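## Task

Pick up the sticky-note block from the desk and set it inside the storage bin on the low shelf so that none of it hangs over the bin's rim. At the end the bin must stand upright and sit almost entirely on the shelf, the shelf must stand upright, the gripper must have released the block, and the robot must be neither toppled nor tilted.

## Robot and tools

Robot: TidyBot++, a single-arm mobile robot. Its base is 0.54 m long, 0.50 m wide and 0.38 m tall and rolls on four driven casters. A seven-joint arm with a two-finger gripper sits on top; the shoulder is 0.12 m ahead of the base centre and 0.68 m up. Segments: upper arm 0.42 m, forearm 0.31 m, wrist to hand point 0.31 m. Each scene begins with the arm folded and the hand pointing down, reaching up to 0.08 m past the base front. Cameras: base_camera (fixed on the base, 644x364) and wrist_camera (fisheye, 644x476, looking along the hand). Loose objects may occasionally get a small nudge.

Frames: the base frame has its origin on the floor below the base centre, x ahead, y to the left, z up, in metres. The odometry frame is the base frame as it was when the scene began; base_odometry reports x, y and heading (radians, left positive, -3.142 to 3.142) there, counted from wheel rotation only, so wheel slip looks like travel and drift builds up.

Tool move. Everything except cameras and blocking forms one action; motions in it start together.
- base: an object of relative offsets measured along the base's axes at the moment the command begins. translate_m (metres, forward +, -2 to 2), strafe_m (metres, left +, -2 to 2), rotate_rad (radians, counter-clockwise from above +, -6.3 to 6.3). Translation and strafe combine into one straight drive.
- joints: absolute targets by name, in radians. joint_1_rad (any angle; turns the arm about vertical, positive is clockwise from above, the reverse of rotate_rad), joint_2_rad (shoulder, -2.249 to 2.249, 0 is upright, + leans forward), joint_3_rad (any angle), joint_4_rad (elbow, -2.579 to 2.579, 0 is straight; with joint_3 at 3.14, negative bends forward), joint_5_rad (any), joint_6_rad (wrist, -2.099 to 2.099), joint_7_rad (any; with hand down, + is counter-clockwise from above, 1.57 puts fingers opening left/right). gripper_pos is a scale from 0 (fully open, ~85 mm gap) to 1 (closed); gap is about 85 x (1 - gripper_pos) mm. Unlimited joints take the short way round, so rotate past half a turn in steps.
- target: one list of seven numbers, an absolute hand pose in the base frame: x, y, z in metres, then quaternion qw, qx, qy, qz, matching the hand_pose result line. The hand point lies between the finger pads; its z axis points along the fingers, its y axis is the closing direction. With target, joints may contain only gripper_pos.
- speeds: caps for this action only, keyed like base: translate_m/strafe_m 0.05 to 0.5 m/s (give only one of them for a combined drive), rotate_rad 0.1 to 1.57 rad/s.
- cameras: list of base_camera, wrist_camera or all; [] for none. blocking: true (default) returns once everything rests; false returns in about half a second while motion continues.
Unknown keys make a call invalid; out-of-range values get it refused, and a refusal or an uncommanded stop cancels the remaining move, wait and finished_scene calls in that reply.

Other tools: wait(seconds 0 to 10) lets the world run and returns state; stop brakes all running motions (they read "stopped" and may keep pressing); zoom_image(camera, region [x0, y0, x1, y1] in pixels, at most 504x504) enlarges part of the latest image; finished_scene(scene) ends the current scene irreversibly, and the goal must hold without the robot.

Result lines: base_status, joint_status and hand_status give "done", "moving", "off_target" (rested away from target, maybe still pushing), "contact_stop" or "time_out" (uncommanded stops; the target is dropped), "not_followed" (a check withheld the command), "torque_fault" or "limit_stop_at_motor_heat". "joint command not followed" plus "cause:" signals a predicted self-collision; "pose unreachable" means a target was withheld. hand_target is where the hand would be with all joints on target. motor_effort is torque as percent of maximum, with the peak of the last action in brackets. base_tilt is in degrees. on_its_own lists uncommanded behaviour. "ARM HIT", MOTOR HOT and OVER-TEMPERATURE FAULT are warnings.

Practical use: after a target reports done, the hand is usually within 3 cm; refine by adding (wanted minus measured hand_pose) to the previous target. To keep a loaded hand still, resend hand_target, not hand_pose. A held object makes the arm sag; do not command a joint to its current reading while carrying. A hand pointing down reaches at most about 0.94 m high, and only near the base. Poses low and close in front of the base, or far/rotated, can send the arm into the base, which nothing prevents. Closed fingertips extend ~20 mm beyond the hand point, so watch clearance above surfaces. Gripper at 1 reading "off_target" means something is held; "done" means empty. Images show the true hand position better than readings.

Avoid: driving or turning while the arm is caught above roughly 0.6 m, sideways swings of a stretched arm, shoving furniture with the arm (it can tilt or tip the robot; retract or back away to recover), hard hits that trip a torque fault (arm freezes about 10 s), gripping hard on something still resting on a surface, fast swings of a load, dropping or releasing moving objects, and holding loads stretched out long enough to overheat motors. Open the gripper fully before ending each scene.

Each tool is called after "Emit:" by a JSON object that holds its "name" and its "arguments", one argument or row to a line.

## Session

Emit:
{"name": "move", "arguments": {
  "base": {"rotate_rad":-0.8},
  "joints": {"joint_1_rad":0.0,"joint_2_rad":-0.308,"joint_3_rad":3.14,"joint_4_rad":-1.6,"joint_5_rad":0,"joint_6_rad":-0.66,"joint_7_rad":1.57}
}}

Scene clock: 2.23 s.
move: done
base_odometry: x=+0.000 y=+0.000 heading=-0.799
base_tilt: forward=-0.3 right=+0.2
base_status: done
joint_positions: joint_1_rad=-0.003 joint_2_rad=-0.323 joint_3_rad=+3.123 joint_4_rad=-1.626 joint_5_rad=-0.037 joint_6_rad=-0.722 joint_7_rad=+1.567 gripper_pos=+0.000
joint_status: all done
motor_effort: joint_1_rad=-1(2) joint_2_rad=-8(9) joint_3_rad=+1(2) joint_4_rad=+21(22) joint_5_rad=-1(2) joint_6_rad=+9(9) joint_7_rad=+0(1)
hand_pose: x=+0.5679 y=+0.0201 z=+1.0274 quat_wxyz=(-0.022, +0.848, +0.003, +0.529) (m; base frame)
hand_target: x=+0.5826 y=+0.0022 z=+1.0535 quat_wxyz=(+0.000, +0.828, +0.000, +0.560) (m; base frame)
hand_status: not commanded
pictures: base_camera, wrist_camera
camera_calibration:
wrist_camera: T_world_to_cam=[[0.0284061, -0.998646, -0.0435848, 0.055924], [-0.428176, 0.0272435, -0.903285, 1.22834], [0.903249, 0.0443208, -0.426822, 0.0611127], [0, 0, 0, 1]] pos_world=[0.469157, 0.0196754, 1.13806]

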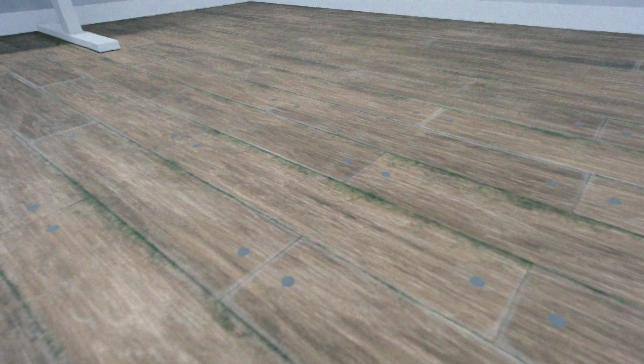

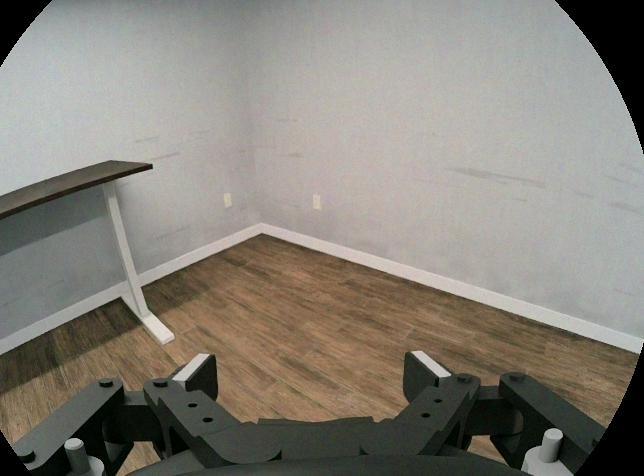

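Emit:
{"name": "move", "arguments": {
  "base": {"rotate_rad":1.1},
  "cameras": ["wrist_camera"]
}}

Emit:
{"name": "move", "arguments": {
  "base": {"rotate_rad":1.5},
  "cameras": ["wrist_camera"]
}}

Emit:
{"name": "move", "arguments": {
  "base": {"rotate_rad":1.3},
  "cameras": ["wrist_camera"]
}}

Scene clock: 5.07 s.
move: done
base_odometry: x=+0.000 y=+0.000 heading=+0.300
base_tilt: forward=-0.3 right=+0.2
base_status: done
joint_positions: joint_1_rad=-0.003 joint_2_rad=-0.316 joint_3_rad=+3.133 joint_4_rad=-1.626 joint_5_rad=-0.037 joint_6_rad=-0.720 joint_7_rad=+1.567 gripper_pos=+0.000
joint_status: not commanded
motor_effort: joint_1_rad=-1(2) joint_2_rad=-9(10) joint_3_rad=+0(3) joint_4_rad=+21(22) joint_5_rad=-1(1) joint_6_rad=+8(10) joint_7_rad=-1(1)
hand_pose: x=+0.5707 y=+0.0146 z=+1.0254 quat_wxyz=(-0.021, +0.849, -0.002, +0.528) (m; base frame)
hand_target: x=+0.5826 y=+0.0022 z=+1.0535 quat_wxyz=(+0.000, +0.828, +0.000, +0.560) (m; base frame)
hand_status: not commanded
pictures: wrist_camera
camera_calibration:
wrist_camera: T_world_to_cam=[[0.018582, -0.998729, -0.0468607, 0.0593234], [-0.431182, 0.0342816, -0.901613, 1.22779], [0.902073, 0.0369593, -0.429997, 0.0618629], [0, 0, 0, 1]] pos_world=[0.472494, 0.014871, 1.13637]

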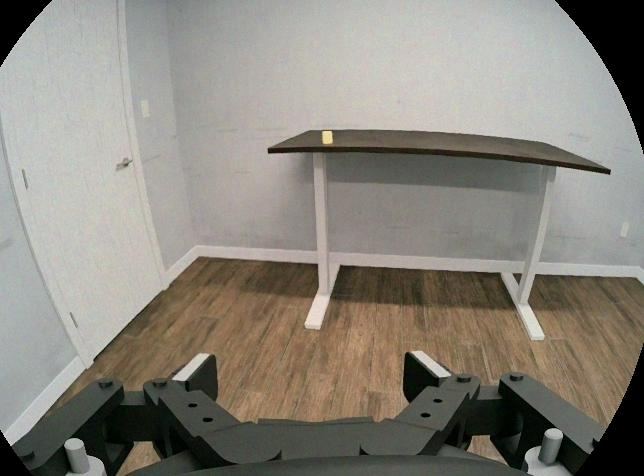

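Scene clock: 7.33 s.
move: done
base_odometry: x=+0.000 y=+0.000 heading=+1.799
base_tilt: forward=-0.3 right=+0.2
base_status: done
joint_positions: joint_1_rad=-0.003 joint_2_rad=-0.311 joint_3_rad=+3.135 joint_4_rad=-1.626 joint_5_rad=-0.037 joint_6_rad=-0.718 joint_7_rad=+1.567 gripper_pos=+0.000
joint_status: not commanded
motor_effort: joint_1_rad=+0(2) joint_2_rad=-9(12) joint_3_rad=+1(3) joint_4_rad=+21(22) joint_5_rad=-1(1) joint_6_rad=+9(9) joint_7_rad=+0(1)
hand_pose: x=+0.5729 y=+0.0139 z=+1.0232 quat_wxyz=(-0.020, +0.850, -0.003, +0.526) (m; base frame)
hand_target: x=+0.5826 y=+0.0022 z=+1.0535 quat_wxyz=(+0.000, +0.828, +0.000, +0.560) (m; base frame)
hand_status: not commanded
pictures: wrist_camera
camera_calibration:
wrist_camera: T_world_to_cam=[[0.0171371, -0.998737, -0.0472361, 0.0597082], [-0.434951, 0.0350922, -0.89977, 1.22709], [0.900291, 0.0359648, -0.4338, 0.0639756], [0, 0, 0, 1]] pos_world=[0.475105, 0.0142706, 1.13467]

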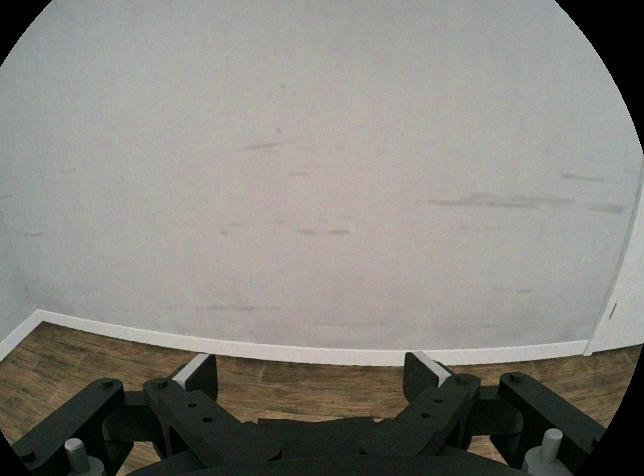

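Scene clock: 9.47 s.
move: done
base_odometry: x=+0.000 y=+0.000 heading=+3.099
base_tilt: forward=-0.3 right=+0.2
base_status: done
joint_positions: joint_1_rad=-0.003 joint_2_rad=-0.310 joint_3_rad=+3.136 joint_4_rad=-1.626 joint_5_rad=-0.037 joint_6_rad=-0.718 joint_7_rad=+1.567 gripper_pos=+0.000
joint_status: not commanded
motor_effort: joint_1_rad=+0(2) joint_2_rad=-9(11) joint_3_rad=+1(3) joint_4_rad=+21(22) joint_5_rad=+0(2) joint_6_rad=+9(9) joint_7_rad=+0(1)
hand_pose: x=+0.5730 y=+0.0134 z=+1.0232 quat_wxyz=(-0.020, +0.850, -0.003, +0.526) (m; base frame)
hand_target: x=+0.5826 y=+0.0022 z=+1.0535 quat_wxyz=(+0.000, +0.828, +0.000, +0.560) (m; base frame)
hand_status: not commanded
pictures: wrist_camera
camera_calibration:
wrist_camera: T_world_to_cam=[[0.0162488, -0.99874, -0.0474756, 0.0599958], [-0.434936, 0.0356941, -0.899753, 1.22703], [0.900315, 0.0352688, -0.433808, 0.063862], [0, 0, 0, 1]] pos_world=[0.475208, 0.0138702, 1.13457]

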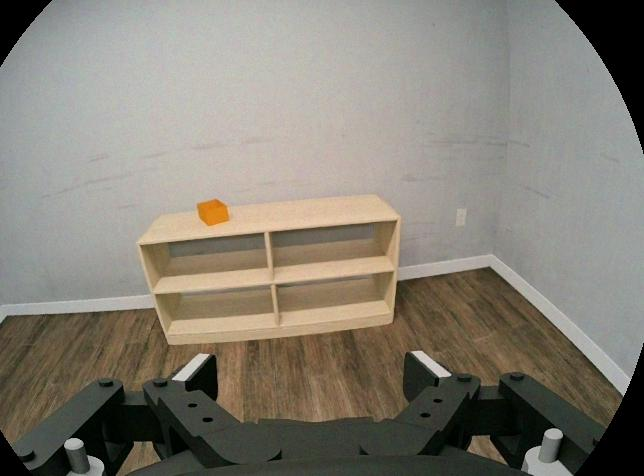

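Emit:
{"name": "move", "arguments": {
  "base": {"rotate_rad":-3.011},
  "joints": {"joint_1_rad":0.0,"joint_2_rad":0.2,"joint_3_rad":3.14,"joint_4_rad":-1.05,"joint_5_rad":0,"joint_6_rad":-0.95,"joint_7_rad":1.57},
  "cameras": []
}}

Emit:
{"name": "move", "arguments": {
  "base": {"translate_m":0.85,"strafe_m":0.355}
}}

Emit:
{"name": "zoom_image", "arguments": {
  "camera": "wrist_camera",
  "region": [200, 150, 420, 370]
}}

Scene clock: 16.40 s.
move: done
base_odometry: x=+0.000 y=+0.000 heading=+0.088
base_tilt: forward=-0.3 right=+0.2
base_status: done
joint_positions: joint_1_rad=+0.003 joint_2_rad=+0.220 joint_3_rad=+3.136 joint_4_rad=-1.079 joint_5_rad=-0.037 joint_6_rad=-0.898 joint_7_rad=+1.567 gripper_pos=+0.000
joint_status: all done
motor_effort: joint_1_rad=-1(5) joint_2_rad=-28(35) joint_3_rad=+0(4) joint_4_rad=+20(23) joint_5_rad=-1(2) joint_6_rad=+8(10) joint_7_rad=+0(1)
hand_pose: x=+0.7658 y=+0.0116 z=+0.9946 quat_wxyz=(-0.020, +0.890, -0.004, +0.455) (m; base frame)
hand_target: x=+0.7526 y=+0.0022 z=+1.0101 quat_wxyz=(-0.001, +0.891, +0.000, +0.454) (m; base frame)
hand_status: not commanded
pictures: none
No camera images: "cameras" was empty.

Scene clock: 19.43 s.
move: done
base_odometry: x=+0.816 y=+0.428 heading=+0.087
base_tilt: forward=-0.3 right=+0.2
base_status: done
joint_positions: joint_1_rad=+0.003 joint_2_rad=+0.208 joint_3_rad=+3.136 joint_4_rad=-1.076 joint_5_rad=-0.037 joint_6_rad=-0.902 joint_7_rad=+1.567 gripper_pos=+0.000
joint_status: not commanded
motor_effort: joint_1_rad=+0(2) joint_2_rad=-27(31) joint_3_rad=+0(1) joint_4_rad=+20(22) joint_5_rad=-1(1) joint_6_rad=+8(9) joint_7_rad=-1(1)
hand_pose: x=+0.7617 y=+0.0117 z=+1.0029 quat_wxyz=(-0.020, +0.888, -0.004, +0.460) (m; base frame)
hand_target: x=+0.7526 y=+0.0022 z=+1.0101 quat_wxyz=(-0.001, +0.891, +0.000, +0.454) (m; base frame)
hand_status: not commanded
pictures: base_camera, wrist_camera
camera_calibration:
wrist_camera: T_world_to_cam=[[0.00948343, -0.998737, -0.0493427, 0.0612398], [-0.566635, 0.0352905, -0.823213, 1.31448], [0.823914, 0.0357662, -0.565585, 0.0755829], [0, 0, 0, 1]] pos_world=[0.681977, 0.0120704, 1.12787]

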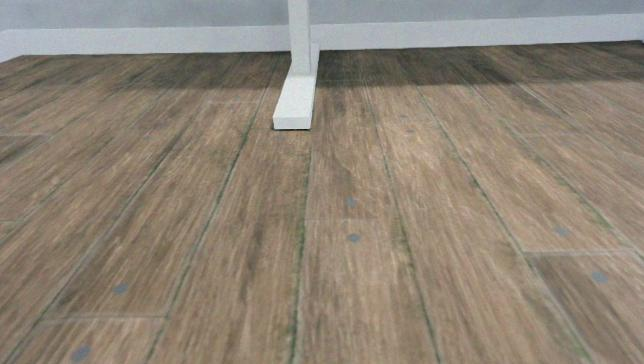

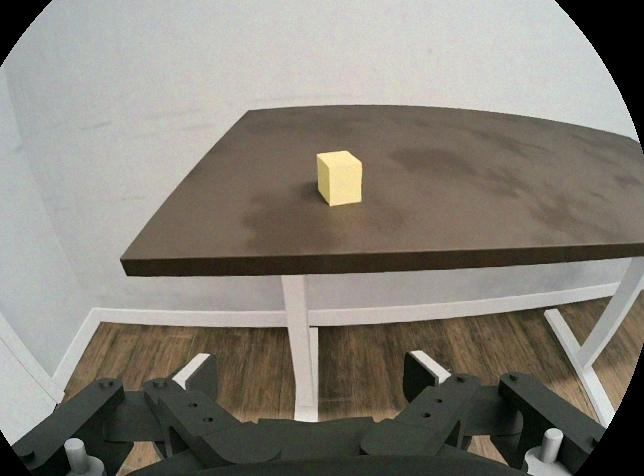

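Scaled by 2.291.

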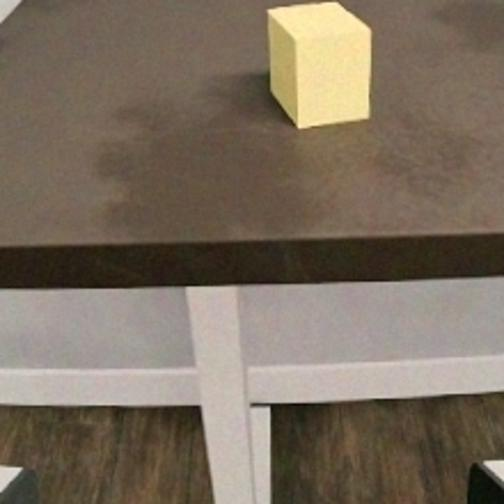

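Emit:
{"name": "move", "arguments": {
  "target": [0.76, -0.02, 0.99, -0.0611, 0.8968, 0.131, 0.4182],
  "cameras": []
}}

Emit:
{"name": "move", "arguments": {
  "base": {"translate_m":0.16},
  "speeds": {"translate_m":0.25},
  "cameras": ["wrist_camera"]
}}

Emit:
{"name": "zoom_image", "arguments": {
  "camera": "wrist_camera",
  "region": [200, 150, 420, 370]
}}

Scene clock: 23.97 s.
move: done
base_odometry: x=+0.816 y=+0.428 heading=+0.087
base_tilt: forward=-0.3 right=+0.2
base_status: not commanded
joint_positions: joint_1_rad=+0.262 joint_2_rad=+0.305 joint_3_rad=+3.062 joint_4_rad=-0.946 joint_5_rad=-0.321 joint_6_rad=-1.082 joint_7_rad=+2.026 gripper_pos=+0.000
joint_status: not commanded
motor_effort: joint_1_rad=+0(2) joint_2_rad=-30(31) joint_3_rad=-1(2) joint_4_rad=+20(21) joint_5_rad=-3(3) joint_6_rad=+6(9) joint_7_rad=+0(1)
hand_pose: x=+0.7671 y=-0.0400 z=+0.9834 quat_wxyz=(-0.039, +0.900, +0.104, +0.422) (m; base frame)
hand_target: x=+0.7600 y=-0.0200 z=+0.9900 quat_wxyz=(-0.061, +0.897, +0.131, +0.418) (m; base frame)
hand_status: done (0.022 m and 4.1 deg from the pose sent, 0.034 m and 16.9 deg at the start)
pictures: none
No camera images: "cameras" was empty.

Scene clock: 25.40 s.
move: done
base_odometry: x=+0.975 y=+0.443 heading=+0.088
base_tilt: forward=-0.3 right=+0.2
base_status: done
joint_positions: joint_1_rad=+0.263 joint_2_rad=+0.315 joint_3_rad=+3.061 joint_4_rad=-0.943 joint_5_rad=-0.323 joint_6_rad=-1.086 joint_7_rad=+2.028 gripper_pos=+0.000
joint_status: not commanded
motor_effort: joint_1_rad=+0(3) joint_2_rad=-30(33) joint_3_rad=-1(2) joint_4_rad=+19(21) joint_5_rad=-3(3) joint_6_rad=+7(8) joint_7_rad=+0(1)
hand_pose: x=+0.7694 y=-0.0398 z=+0.9777 quat_wxyz=(-0.042, +0.902, +0.104, +0.418) (m; base frame)
hand_target: x=+0.7600 y=-0.0200 z=+0.9900 quat_wxyz=(-0.061, +0.897, +0.131, +0.418) (m; base frame)
hand_status: not commanded
pictures: wrist_camera
camera_calibration:
wrist_camera: T_world_to_cam=[[0.220065, -0.975482, 0.00235297, -0.203089], [-0.621398, -0.142043, -0.770512, 1.28351], [0.751955, 0.1681, -0.637421, 0.187694], [0, 0, 0, 1]] pos_world=[0.701124, -0.0473472, 1.10908]

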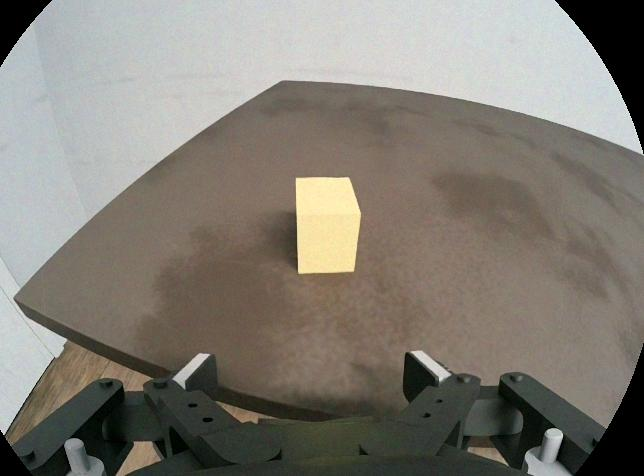

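Scaled by 2.291.

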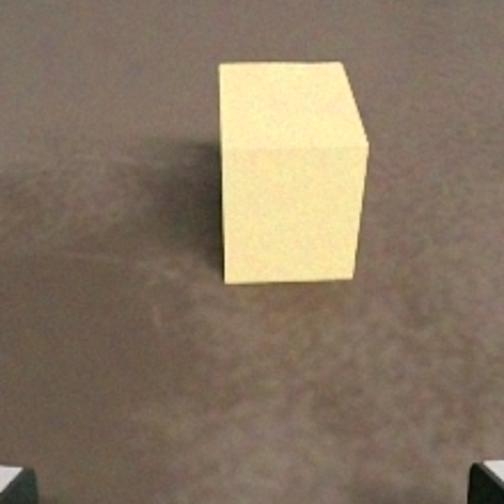

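Emit:
{"name": "move", "arguments": {
  "base": {"translate_m":0.108,"strafe_m":0.018},
  "speeds": {"translate_m":0.15},
  "cameras": ["wrist_camera"]
}}

Scene clock: 28.27 s.
move: done
base_odometry: x=+1.082 y=+0.470 heading=+0.087
base_tilt: forward=-0.3 right=+0.2
base_status: done
joint_positions: joint_1_rad=+0.264 joint_2_rad=+0.315 joint_3_rad=+3.060 joint_4_rad=-0.943 joint_5_rad=-0.324 joint_6_rad=-1.088 joint_7_rad=+2.028 gripper_pos=+0.000
joint_status: not commanded
motor_effort: joint_1_rad=-1(2) joint_2_rad=-30(33) joint_3_rad=-1(2) joint_4_rad=+20(21) joint_5_rad=-3(3) joint_6_rad=+7(8) joint_7_rad=+0(1)
hand_pose: x=+0.7694 y=-0.0395 z=+0.9776 quat_wxyz=(-0.042, +0.902, +0.104, +0.418) (m; base frame)
hand_target: x=+0.7600 y=-0.0200 z=+0.9900 quat_wxyz=(-0.061, +0.897, +0.131, +0.418) (m; base frame)
hand_status: not commanded
pictures: wrist_camera
camera_calibration:
wrist_camera: T_world_to_cam=[[0.220935, -0.975288, 0.00123013, -0.202468], [-0.621835, -0.141838, -0.770197, 1.28346], [0.751338, 0.169398, -0.637805, 0.188479], [0, 0, 0, 1]] pos_world=[0.701223, -0.0473491, 1.10898]

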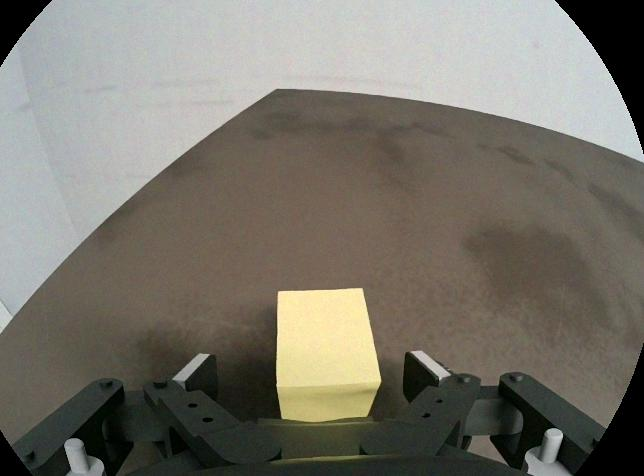

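Emit:
{"name": "move", "arguments": {
  "joints": {"gripper_pos":0.8},
  "cameras": ["wrist_camera"]
}}

Scene clock: 29.87 s.
move: off_target
base_odometry: x=+1.082 y=+0.470 heading=+0.087
base_tilt: forward=-0.3 right=+0.2
base_status: not commanded
joint_positions: joint_1_rad=+0.264 joint_2_rad=+0.315 joint_3_rad=+3.060 joint_4_rad=-0.942 joint_5_rad=-0.324 joint_6_rad=-1.088 joint_7_rad=+2.028 gripper_pos=+0.610
joint_status: gripper_pos off_target (ended at +0.610, target +0.800)
motor_effort: joint_1_rad=-1(1) joint_2_rad=-30(31) joint_3_rad=-1(1) joint_4_rad=+20(20) joint_5_rad=-3(4) joint_6_rad=+7(8) joint_7_rad=+0(1)
hand_pose: x=+0.7694 y=-0.0394 z=+0.9779 quat_wxyz=(-0.042, +0.902, +0.104, +0.418) (m; base frame)
hand_target: x=+0.7600 y=-0.0200 z=+0.9900 quat_wxyz=(-0.061, +0.897, +0.131, +0.418) (m; base frame)
hand_status: not commanded
pictures: wrist_camera
camera_calibration:
wrist_camera: T_world_to_cam=[[0.221233, -0.97522, 0.00124742, -0.202574], [-0.621386, -0.14195, -0.770538, 1.2837], [0.751622, 0.169694, -0.637392, 0.188087], [0, 0, 0, 1]] pos_world=[0.701121, -0.0472494, 1.10928]

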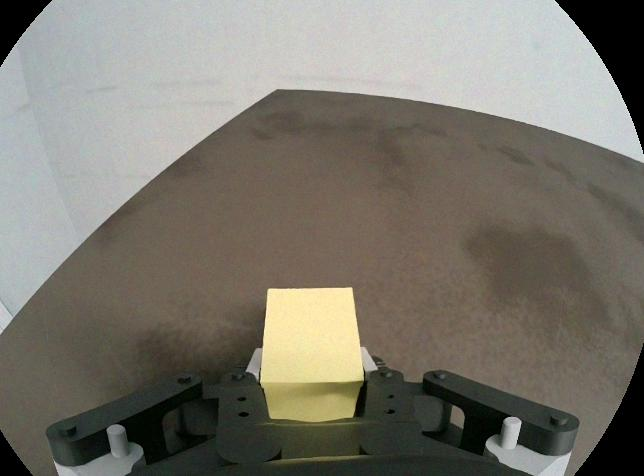

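Emit:
{"name": "move", "arguments": {
  "target": [0.75, -0.02, 1.06, -0.0611, 0.8968, 0.131, 0.4182],
  "cameras": ["wrist_camera"]
}}

Emit:
{"name": "move", "arguments": {
  "base": {"translate_m":-0.6},
  "cameras": ["wrist_camera"]
}}

Scene clock: 32.23 s.
move: done
base_odometry: x=+1.082 y=+0.470 heading=+0.087
base_tilt: forward=-0.3 right=+0.2
base_status: not commanded
joint_positions: joint_1_rad=+0.264 joint_2_rad=+0.394 joint_3_rad=+3.041 joint_4_rad=-0.556 joint_5_rad=-0.324 joint_6_rad=-1.366 joint_7_rad=+1.992 gripper_pos=+0.610
joint_status: not commanded
motor_effort: joint_1_rad=+0(1) joint_2_rad=-32(32) joint_3_rad=-1(2) joint_4_rad=+18(21) joint_5_rad=-3(4) joint_6_rad=+8(9) joint_7_rad=+0(1)
hand_pose: x=+0.7589 y=-0.0253 z=+1.0605 quat_wxyz=(-0.052, +0.890, +0.138, +0.431) (m; base frame)
hand_target: x=+0.7500 y=-0.0200 z=+1.0600 quat_wxyz=(-0.061, +0.897, +0.131, +0.418) (m; base frame)
hand_status: done (0.010 m and 2.2 deg from the pose sent, 0.087 m and 3.8 deg at the start)
pictures: wrist_camera
camera_calibration:
wrist_camera: T_world_to_cam=[[0.288058, -0.957454, 0.0174182, -0.254038], [-0.582431, -0.18961, -0.790457, 1.33323], [0.760129, 0.217553, -0.61227, 0.214371], [0, 0, 0, 1]] pos_world=[0.686741, -0.0370738, 1.18954]

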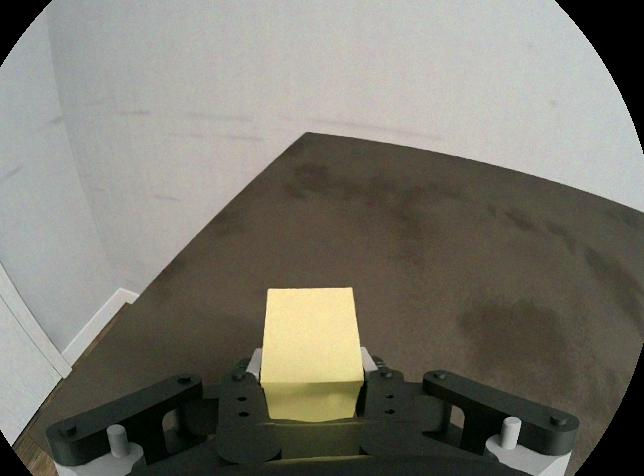

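Scene clock: 34.77 s.
move: done
base_odometry: x=+0.484 y=+0.418 heading=+0.087
base_tilt: forward=-0.3 right=+0.2
base_status: done
joint_positions: joint_1_rad=+0.264 joint_2_rad=+0.406 joint_3_rad=+3.039 joint_4_rad=-0.554 joint_5_rad=-0.324 joint_6_rad=-1.371 joint_7_rad=+1.992 gripper_pos=+0.610
joint_status: not commanded
motor_effort: joint_1_rad=+0(4) joint_2_rad=-32(37) joint_3_rad=-1(3) joint_4_rad=+19(20) joint_5_rad=-3(4) joint_6_rad=+8(9) joint_7_rad=+0(1)
hand_pose: x=+0.7624 y=-0.0255 z=+1.0525 quat_wxyz=(-0.055, +0.893, +0.138, +0.425) (m; base frame)
hand_target: x=+0.7500 y=-0.0200 z=+1.0600 quat_wxyz=(-0.061, +0.897, +0.131, +0.418) (m; base frame)
hand_status: not commanded
pictures: wrist_camera
camera_calibration:
wrist_camera: T_world_to_cam=[[0.291146, -0.95663, 0.00960247, -0.249237], [-0.593675, -0.188535, -0.782307, 1.32894], [0.750189, 0.222065, -0.622819, 0.225632], [0, 0, 0, 1]] pos_world=[0.692255, -0.0379814, 1.18256]

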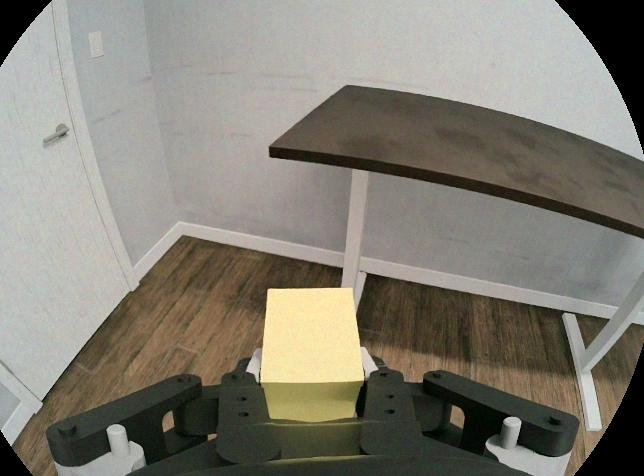

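Emit:
{"name": "move", "arguments": {
  "base": {"rotate_rad":3.14},
  "cameras": []
}}

Emit:
{"name": "move", "arguments": {
  "base": {"translate_m":1.28,"strafe_m":0.618}
}}

Emit:
{"name": "zoom_image", "arguments": {
  "camera": "wrist_camera",
  "region": [200, 150, 420, 370]
}}

Scene clock: 39.17 s.
move: done
base_odometry: x=+0.484 y=+0.418 heading=-3.056
base_tilt: forward=-0.3 right=+0.2
base_status: done
joint_positions: joint_1_rad=+0.261 joint_2_rad=+0.422 joint_3_rad=+3.031 joint_4_rad=-0.553 joint_5_rad=-0.324 joint_6_rad=-1.371 joint_7_rad=+1.992 gripper_pos=+0.610
joint_status: not commanded
motor_effort: joint_1_rad=+0(4) joint_2_rad=-33(39) joint_3_rad=-2(4) joint_4_rad=+19(20) joint_5_rad=-3(5) joint_6_rad=+7(8) joint_7_rad=+0(1)
hand_pose: x=+0.7676 y=-0.0209 z=+1.0436 quat_wxyz=(-0.061, +0.895, +0.141, +0.419) (m; base frame)
hand_target: x=+0.7500 y=-0.0200 z=+1.0600 quat_wxyz=(-0.061, +0.897, +0.131, +0.418) (m; base frame)
hand_status: not commanded
pictures: none
No camera images: "cameras" was empty.

Scene clock: 43.03 s.
move: done
base_odometry: x=-0.739 y=-0.307 heading=-3.056
base_tilt: forward=-0.3 right=+0.2
base_status: done
joint_positions: joint_1_rad=+0.263 joint_2_rad=+0.412 joint_3_rad=+3.030 joint_4_rad=-0.553 joint_5_rad=-0.324 joint_6_rad=-1.372 joint_7_rad=+1.992 gripper_pos=+0.610
joint_status: not commanded
motor_effort: joint_1_rad=-1(3) joint_2_rad=-32(35) joint_3_rad=-2(3) joint_4_rad=+18(20) joint_5_rad=-3(4) joint_6_rad=+8(9) joint_7_rad=-1(1)
hand_pose: x=+0.7641 y=-0.0214 z=+1.0496 quat_wxyz=(-0.059, +0.893, +0.141, +0.423) (m; base frame)
hand_target: x=+0.7500 y=-0.0200 z=+1.0600 quat_wxyz=(-0.061, +0.897, +0.131, +0.418) (m; base frame)
hand_status: not commanded
pictures: base_camera, wrist_camera
camera_calibration:
wrist_camera: T_world_to_cam=[[0.300106, -0.953899, 0.00374116, -0.246354], [-0.595747, -0.190488, -0.780256, 1.32775], [0.744998, 0.23193, -0.625449, 0.228592], [0, 0, 0, 1]] pos_world=[0.694632, -0.0350947, 1.17988]

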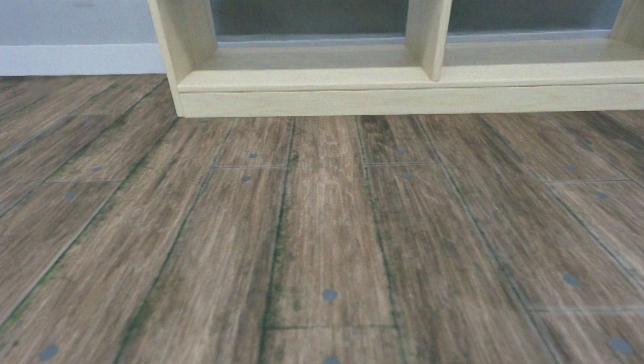

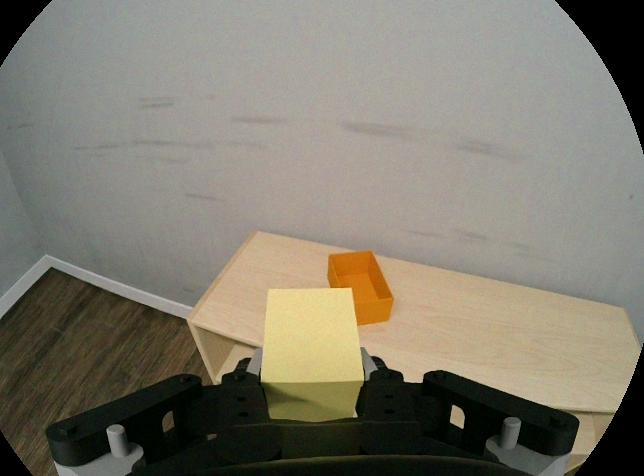

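Scaled by 2.291.

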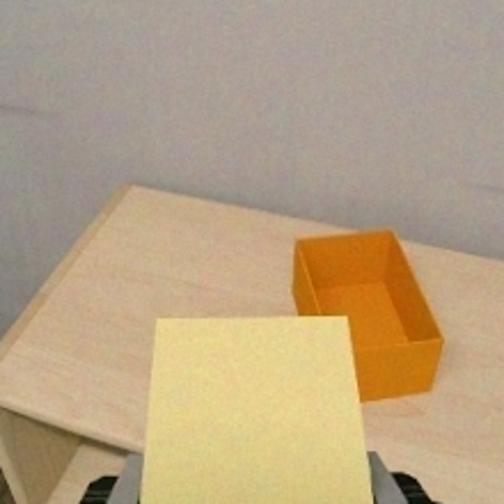

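Emit:
{"name": "move", "arguments": {
  "target": [0.68, 0.0, 0.84, 0.0922, 0.8344, -0.5231, 0.1471],
  "cameras": []
}}

Emit:
{"name": "move", "arguments": {
  "base": {"translate_m":0.54},
  "speeds": {"translate_m":0.3}
}}

Scene clock: 47.17 s.
move: done
base_odometry: x=-0.739 y=-0.307 heading=-3.056
base_tilt: forward=-0.3 right=+0.2
base_status: not commanded
joint_positions: joint_1_rad=-0.303 joint_2_rad=+0.563 joint_3_rad=+3.456 joint_4_rad=-0.704 joint_5_rad=+0.097 joint_6_rad=-1.690 joint_7_rad=+0.490 gripper_pos=+0.610
joint_status: not commanded
motor_effort: joint_1_rad=+0(2) joint_2_rad=-37(38) joint_3_rad=+2(3) joint_4_rad=+18(19) joint_5_rad=+2(3) joint_6_rad=+3(8) joint_7_rad=+0(1)
hand_pose: x=+0.6998 y=+0.0183 z=+0.8404 quat_wxyz=(+0.055, +0.853, -0.494, +0.156) (m; base frame)
hand_target: x=+0.6800 y=+0.0000 z=+0.8400 quat_wxyz=(+0.092, +0.834, -0.523, +0.147) (m; base frame)
hand_status: done (0.027 m and 5.9 deg from the pose sent, 0.227 m and 86.5 deg at the start)
pictures: none
No camera images: "cameras" was empty.

Scene clock: 49.93 s.
move: done
base_odometry: x=-1.278 y=-0.354 heading=-3.055
base_tilt: forward=-0.3 right=+0.2
base_status: done
joint_positions: joint_1_rad=-0.303 joint_2_rad=+0.570 joint_3_rad=+3.457 joint_4_rad=-0.706 joint_5_rad=+0.099 joint_6_rad=-1.695 joint_7_rad=+0.488 gripper_pos=+0.610
joint_status: not commanded
motor_effort: joint_1_rad=+0(1) joint_2_rad=-36(38) joint_3_rad=+3(3) joint_4_rad=+17(18) joint_5_rad=+2(3) joint_6_rad=+3(4) joint_7_rad=+0(1)
hand_pose: x=+0.6988 y=+0.0178 z=+0.8359 quat_wxyz=(+0.060, +0.853, -0.496, +0.152) (m; base frame)
hand_target: x=+0.6800 y=+0.0000 z=+0.8400 quat_wxyz=(+0.092, +0.834, -0.523, +0.147) (m; base frame)
hand_status: not commanded
pictures: base_camera, wrist_camera
camera_calibration:
wrist_camera: T_world_to_cam=[[-0.867005, -0.495267, -0.0548854, 0.667782], [-0.452287, 0.828388, -0.330469, 0.635207], [0.209137, -0.261694, -0.94222, 0.782499], [0, 0, 0, 1]] pos_world=[0.702617, 0.00930865, 0.983853]

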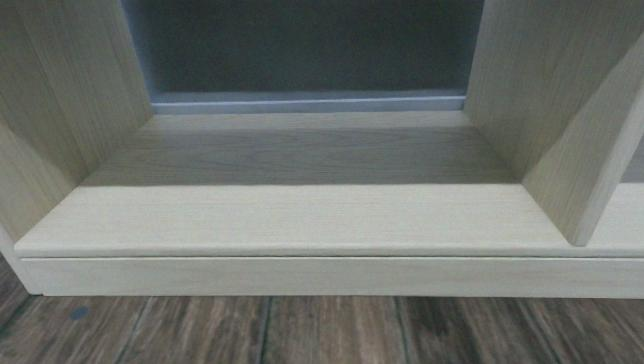

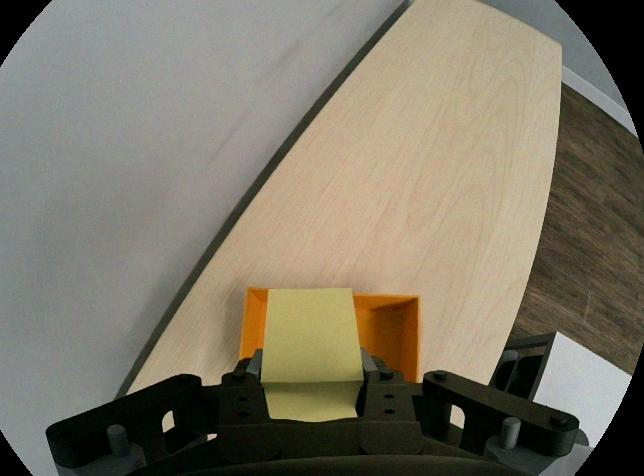

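Emit:
{"name": "move", "arguments": {
  "target": [0.69, -0.02, 0.71, 0.0922, 0.8344, -0.5231, 0.1471],
  "cameras": ["wrist_camera"]
}}

Scene clock: 52.87 s.
move: done
base_odometry: x=-1.278 y=-0.354 heading=-3.055
base_tilt: forward=-0.3 right=+0.2
base_status: not commanded
joint_positions: joint_1_rad=-0.322 joint_2_rad=+0.570 joint_3_rad=+3.485 joint_4_rad=-1.150 joint_5_rad=+0.099 joint_6_rad=-1.375 joint_7_rad=+0.430 gripper_pos=+0.610
joint_status: not commanded
motor_effort: joint_1_rad=+0(1) joint_2_rad=-36(38) joint_3_rad=+3(4) joint_4_rad=+17(19) joint_5_rad=+2(3) joint_6_rad=+2(3) joint_7_rad=+0(1)
hand_pose: x=+0.6754 y=-0.0094 z=+0.6975 quat_wxyz=(+0.097, +0.846, -0.513, +0.107) (m; base frame)
hand_target: x=+0.6900 y=-0.0200 z=+0.7100 quat_wxyz=(+0.092, +0.834, -0.523, +0.147) (m; base frame)
hand_status: done (0.022 m and 5.0 deg from the pose sent, 0.132 m and 5.3 deg at the start)
pictures: wrist_camera
camera_calibration:
wrist_camera: T_world_to_cam=[[-0.892212, -0.449119, 0.0474262, 0.572498], [-0.442251, 0.847604, -0.293226, 0.568903], [0.0914949, -0.282595, -0.954866, 0.737915], [0, 0, 0, 1]] pos_world=[0.694872, -0.0165537, 0.844276]

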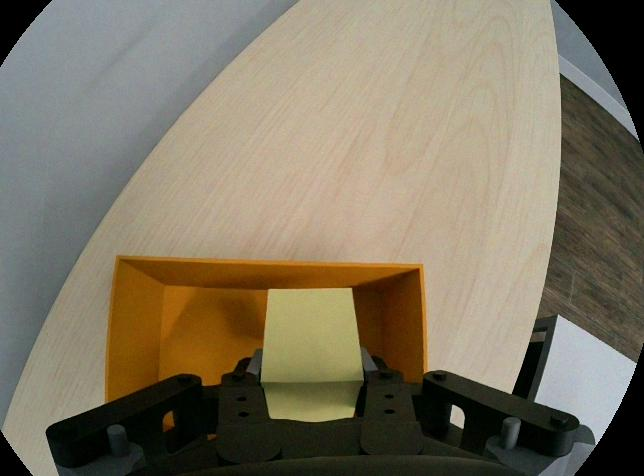

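Emit:
{"name": "move", "arguments": {
  "target": [0.716, -0.012, 0.68, 0.0922, 0.8344, -0.5231, 0.1471],
  "cameras": ["wrist_camera"]
}}

Scene clock: 54.70 s.
move: done
base_odometry: x=-1.278 y=-0.354 heading=-3.055
base_tilt: forward=-0.3 right=+0.2
base_status: not commanded
joint_positions: joint_1_rad=-0.324 joint_2_rad=+0.645 joint_3_rad=+3.501 joint_4_rad=-1.136 joint_5_rad=+0.099 joint_6_rad=-1.341 joint_7_rad=+0.425 gripper_pos=+0.610
joint_status: not commanded
motor_effort: joint_1_rad=+0(1) joint_2_rad=-38(40) joint_3_rad=+4(5) joint_4_rad=+17(18) joint_5_rad=+3(3) joint_6_rad=+1(2) joint_7_rad=-1(1)
hand_pose: x=+0.6907 y=-0.0138 z=+0.6641 quat_wxyz=(+0.115, +0.845, -0.511, +0.106) (m; base frame)
hand_target: x=+0.7160 y=-0.0120 z=+0.6800 quat_wxyz=(+0.092, +0.834, -0.523, +0.147) (m; base frame)
hand_status: done (0.030 m and 5.7 deg from the pose sent, 0.044 m and 5.0 deg at the start)
pictures: wrist_camera
camera_calibration:
wrist_camera: T_world_to_cam=[[-0.892226, -0.444495, 0.0797343, 0.564392], [-0.446058, 0.839897, -0.3092, 0.582777], [0.0704694, -0.311443, -0.947648, 0.712707], [0, 0, 0, 1]] pos_world=[0.713293, -0.0166362, 0.810589]

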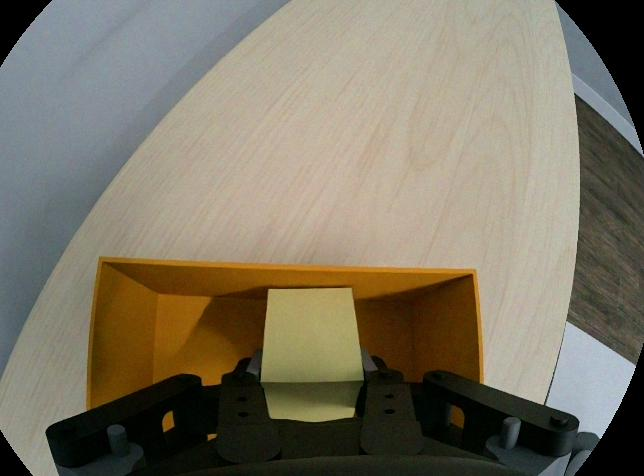

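Emit:
{"name": "move", "arguments": {
  "target": [0.72, -0.008, 0.663, 0.0922, 0.8344, -0.5231, 0.1471],
  "cameras": ["wrist_camera"]
}}

Emit:
{"name": "move", "arguments": {
  "target": [0.72, -0.005, 0.648, 0.0922, 0.8344, -0.5231, 0.1471],
  "cameras": ["wrist_camera"]
}}

Scene clock: 55.93 s.
move: done
base_odometry: x=-1.277 y=-0.354 heading=-3.055
base_tilt: forward=-0.3 right=+0.2
base_status: not commanded
joint_positions: joint_1_rad=-0.335 joint_2_rad=+0.659 joint_3_rad=+3.511 joint_4_rad=-1.138 joint_5_rad=+0.099 joint_6_rad=-1.302 joint_7_rad=+0.413 gripper_pos=+0.610
joint_status: not commanded
motor_effort: joint_1_rad=+0(1) joint_2_rad=-38(39) joint_3_rad=+4(5) joint_4_rad=+17(18) joint_5_rad=+2(3) joint_6_rad=+2(2) joint_7_rad=+0(1)
hand_pose: x=+0.7021 y=-0.0117 z=+0.6583 quat_wxyz=(+0.111, +0.844, -0.511, +0.120) (m; base frame)
hand_target: x=+0.7200 y=-0.0080 z=+0.6630 quat_wxyz=(+0.092, +0.834, -0.523, +0.147) (m; base frame)
hand_status: done (0.019 m and 4.2 deg from the pose sent, 0.030 m and 5.7 deg at the start)
pictures: wrist_camera
camera_calibration:
wrist_camera: T_world_to_cam=[[-0.892448, -0.447475, 0.0574668, 0.590825], [-0.44022, 0.835866, -0.327923, 0.592442], [0.0987029, -0.317953, -0.942955, 0.684086], [0, 0, 0, 1]] pos_world=[0.720565, -0.0133159, 0.805385]

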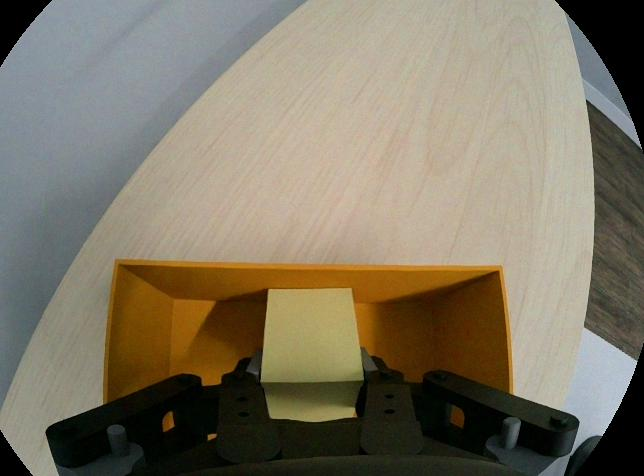

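Scene clock: 56.67 s.
move: done
base_odometry: x=-1.277 y=-0.354 heading=-3.055
base_tilt: forward=-0.3 right=+0.2
base_status: not commanded
joint_positions: joint_1_rad=-0.347 joint_2_rad=+0.659 joint_3_rad=+3.523 joint_4_rad=-1.152 joint_5_rad=+0.099 joint_6_rad=-1.267 joint_7_rad=+0.404 gripper_pos=+0.610
joint_status: not commanded
motor_effort: joint_1_rad=+0(1) joint_2_rad=-34(38) joint_3_rad=+4(5) joint_4_rad=+14(17) joint_5_rad=+2(3) joint_6_rad=+1(3) joint_7_rad=+0(1)
hand_pose: x=+0.7078 y=-0.0104 z=+0.6557 quat_wxyz=(+0.106, +0.843, -0.511, +0.131) (m; base frame)
hand_target: x=+0.7200 y=-0.0050 z=+0.6480 quat_wxyz=(+0.092, +0.834, -0.523, +0.147) (m; base frame)
hand_status: done (0.015 m and 3.0 deg from the pose sent, 0.022 m and 4.2 deg at the start)
pictures: wrist_camera
camera_calibration:
wrist_camera: T_world_to_cam=[[-0.892814, -0.448812, 0.0380973, 0.609506], [-0.433605, 0.833494, -0.342452, 0.597843], [0.121943, -0.322265, -0.938763, 0.662312], [0, 0, 0, 1]] pos_world=[0.722639, -0.0113049, 0.803266]

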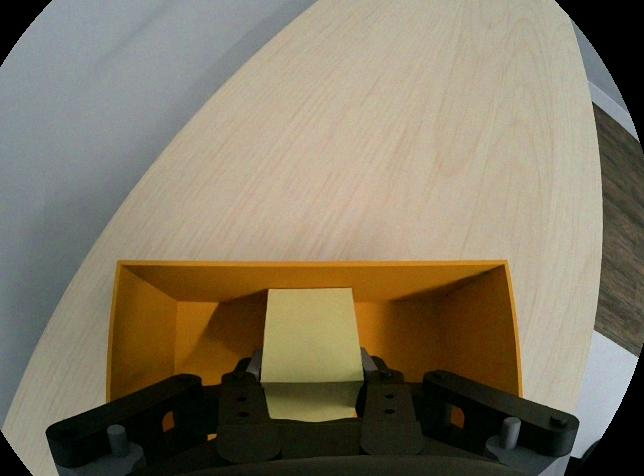

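Contact (z stalled, effort dropping). Release.

Emit:
{"name": "move", "arguments": {
  "joints": {"gripper_pos":0.35},
  "cameras": ["wrist_camera"]
}}

Emit:
{"name": "move", "arguments": {
  "target": [0.71, 0.0, 0.84, 0.0922, 0.8344, -0.5231, 0.1471],
  "cameras": ["wrist_camera"]
}}

Emit:
{"name": "move", "arguments": {
  "base": {"translate_m":-0.35},
  "cameras": ["wrist_camera"]
}}

Scene clock: 58.07 s.
move: done
base_odometry: x=-1.277 y=-0.354 heading=-3.055
base_tilt: forward=-0.3 right=+0.2
base_status: not commanded
joint_positions: joint_1_rad=-0.348 joint_2_rad=+0.667 joint_3_rad=+3.523 joint_4_rad=-1.154 joint_5_rad=+0.099 joint_6_rad=-1.266 joint_7_rad=+0.404 gripper_pos=+0.350
joint_status: all done
motor_effort: joint_1_rad=+0(1) joint_2_rad=-38(38) joint_3_rad=+4(5) joint_4_rad=+17(17) joint_5_rad=+2(3) joint_6_rad=+1(2) joint_7_rad=+0(1)
hand_pose: x=+0.7076 y=-0.0105 z=+0.6511 quat_wxyz=(+0.109, +0.843, -0.510, +0.129) (m; base frame)
hand_target: x=+0.7200 y=-0.0050 z=+0.6480 quat_wxyz=(+0.092, +0.834, -0.523, +0.147) (m; base frame)
hand_status: not commanded
pictures: wrist_camera
camera_calibration:
wrist_camera: T_world_to_cam=[[-0.892371, -0.448997, 0.0455616, 0.604399], [-0.436293, 0.832465, -0.341541, 0.597453], [0.115422, -0.32466, -0.938762, 0.662492], [0, 0, 0, 1]] pos_world=[0.723546, -0.0109011, 0.79844]

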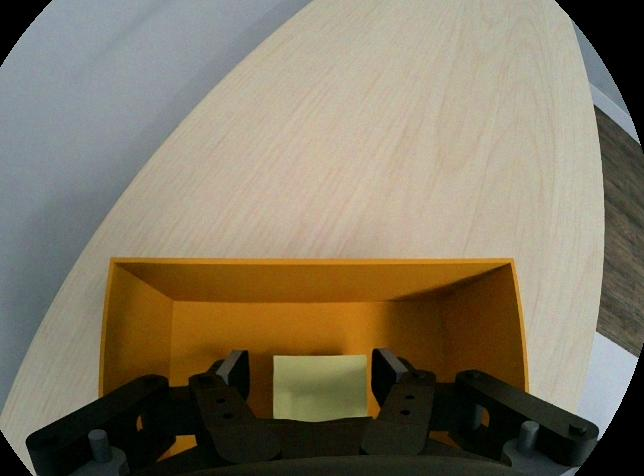

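Scene clock: 60.30 s.
move: done
base_odometry: x=-1.277 y=-0.354 heading=-3.055
base_tilt: forward=-0.3 right=+0.2
base_status: not commanded
joint_positions: joint_1_rad=-0.277 joint_2_rad=+0.671 joint_3_rad=+3.491 joint_4_rad=-0.528 joint_5_rad=+0.099 joint_6_rad=-1.781 joint_7_rad=+0.432 gripper_pos=+0.350
joint_status: not commanded
motor_effort: joint_1_rad=-1(1) joint_2_rad=-38(40) joint_3_rad=+3(5) joint_4_rad=+16(18) joint_5_rad=+2(3) joint_6_rad=+2(3) joint_7_rad=+0(1)
hand_pose: x=+0.7219 y=+0.0047 z=+0.8380 quat_wxyz=(+0.077, +0.826, -0.534, +0.164) (m; base frame)
hand_target: x=+0.7100 y=+0.0000 z=+0.8400 quat_wxyz=(+0.092, +0.834, -0.523, +0.147) (m; base frame)
hand_status: done (0.013 m and 3.1 deg from the pose sent, 0.189 m and 3.4 deg at the start)
pictures: wrist_camera
camera_calibration:
wrist_camera: T_world_to_cam=[[-0.910127, -0.410573, -0.0556613, 0.712795], [-0.364226, 0.856855, -0.364883, 0.622389], [0.197505, -0.311817, -0.929388, 0.774081], [0, 0, 0, 1]] pos_world=[0.722539, 0.000729256, 0.986196]

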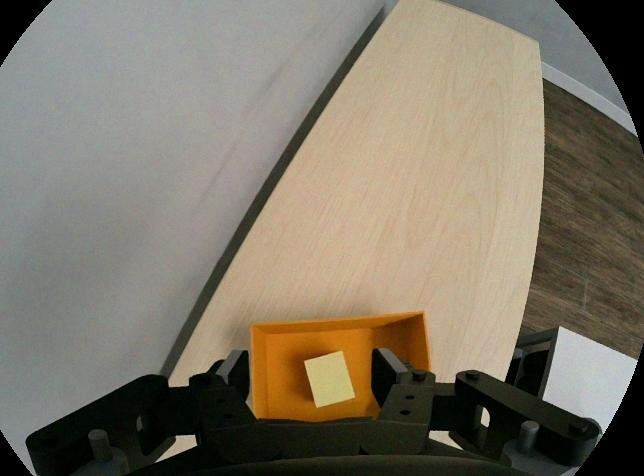

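Scene clock: 62.43 s.
move: done
base_odometry: x=-0.929 y=-0.324 heading=-3.055
base_tilt: forward=-0.3 right=+0.2
base_status: done
joint_positions: joint_1_rad=-0.269 joint_2_rad=+0.680 joint_3_rad=+3.488 joint_4_rad=-0.525 joint_5_rad=+0.099 joint_6_rad=-1.791 joint_7_rad=+0.432 gripper_pos=+0.350
joint_status: not commanded
motor_effort: joint_1_rad=+0(7) joint_2_rad=-39(41) joint_3_rad=+3(4) joint_4_rad=+15(17) joint_5_rad=+2(3) joint_6_rad=+2(3) joint_7_rad=+0(1)
hand_pose: x=+0.7206 y=+0.0014 z=+0.8329 quat_wxyz=(+0.082, +0.825, -0.537, +0.157) (m; base frame)
hand_target: x=+0.7100 y=+0.0000 z=+0.8400 quat_wxyz=(+0.092, +0.834, -0.523, +0.147) (m; base frame)
hand_status: not commanded
pictures: wrist_camera
camera_calibration:
wrist_camera: T_world_to_cam=[[-0.914225, -0.403125, -0.0410369, 0.700887], [-0.362921, 0.859651, -0.359568, 0.617481], [0.180228, -0.313832, -0.932216, 0.783461], [0, 0, 0, 1]] pos_world=[0.723663, -0.00239751, 0.981143]

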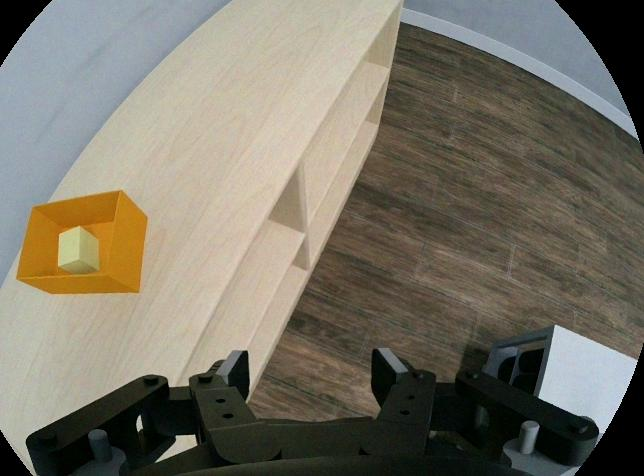

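Emit:
{"name": "finished_scene", "arguments": {
  "scene": 2
}}

The scene is finished: the task was done.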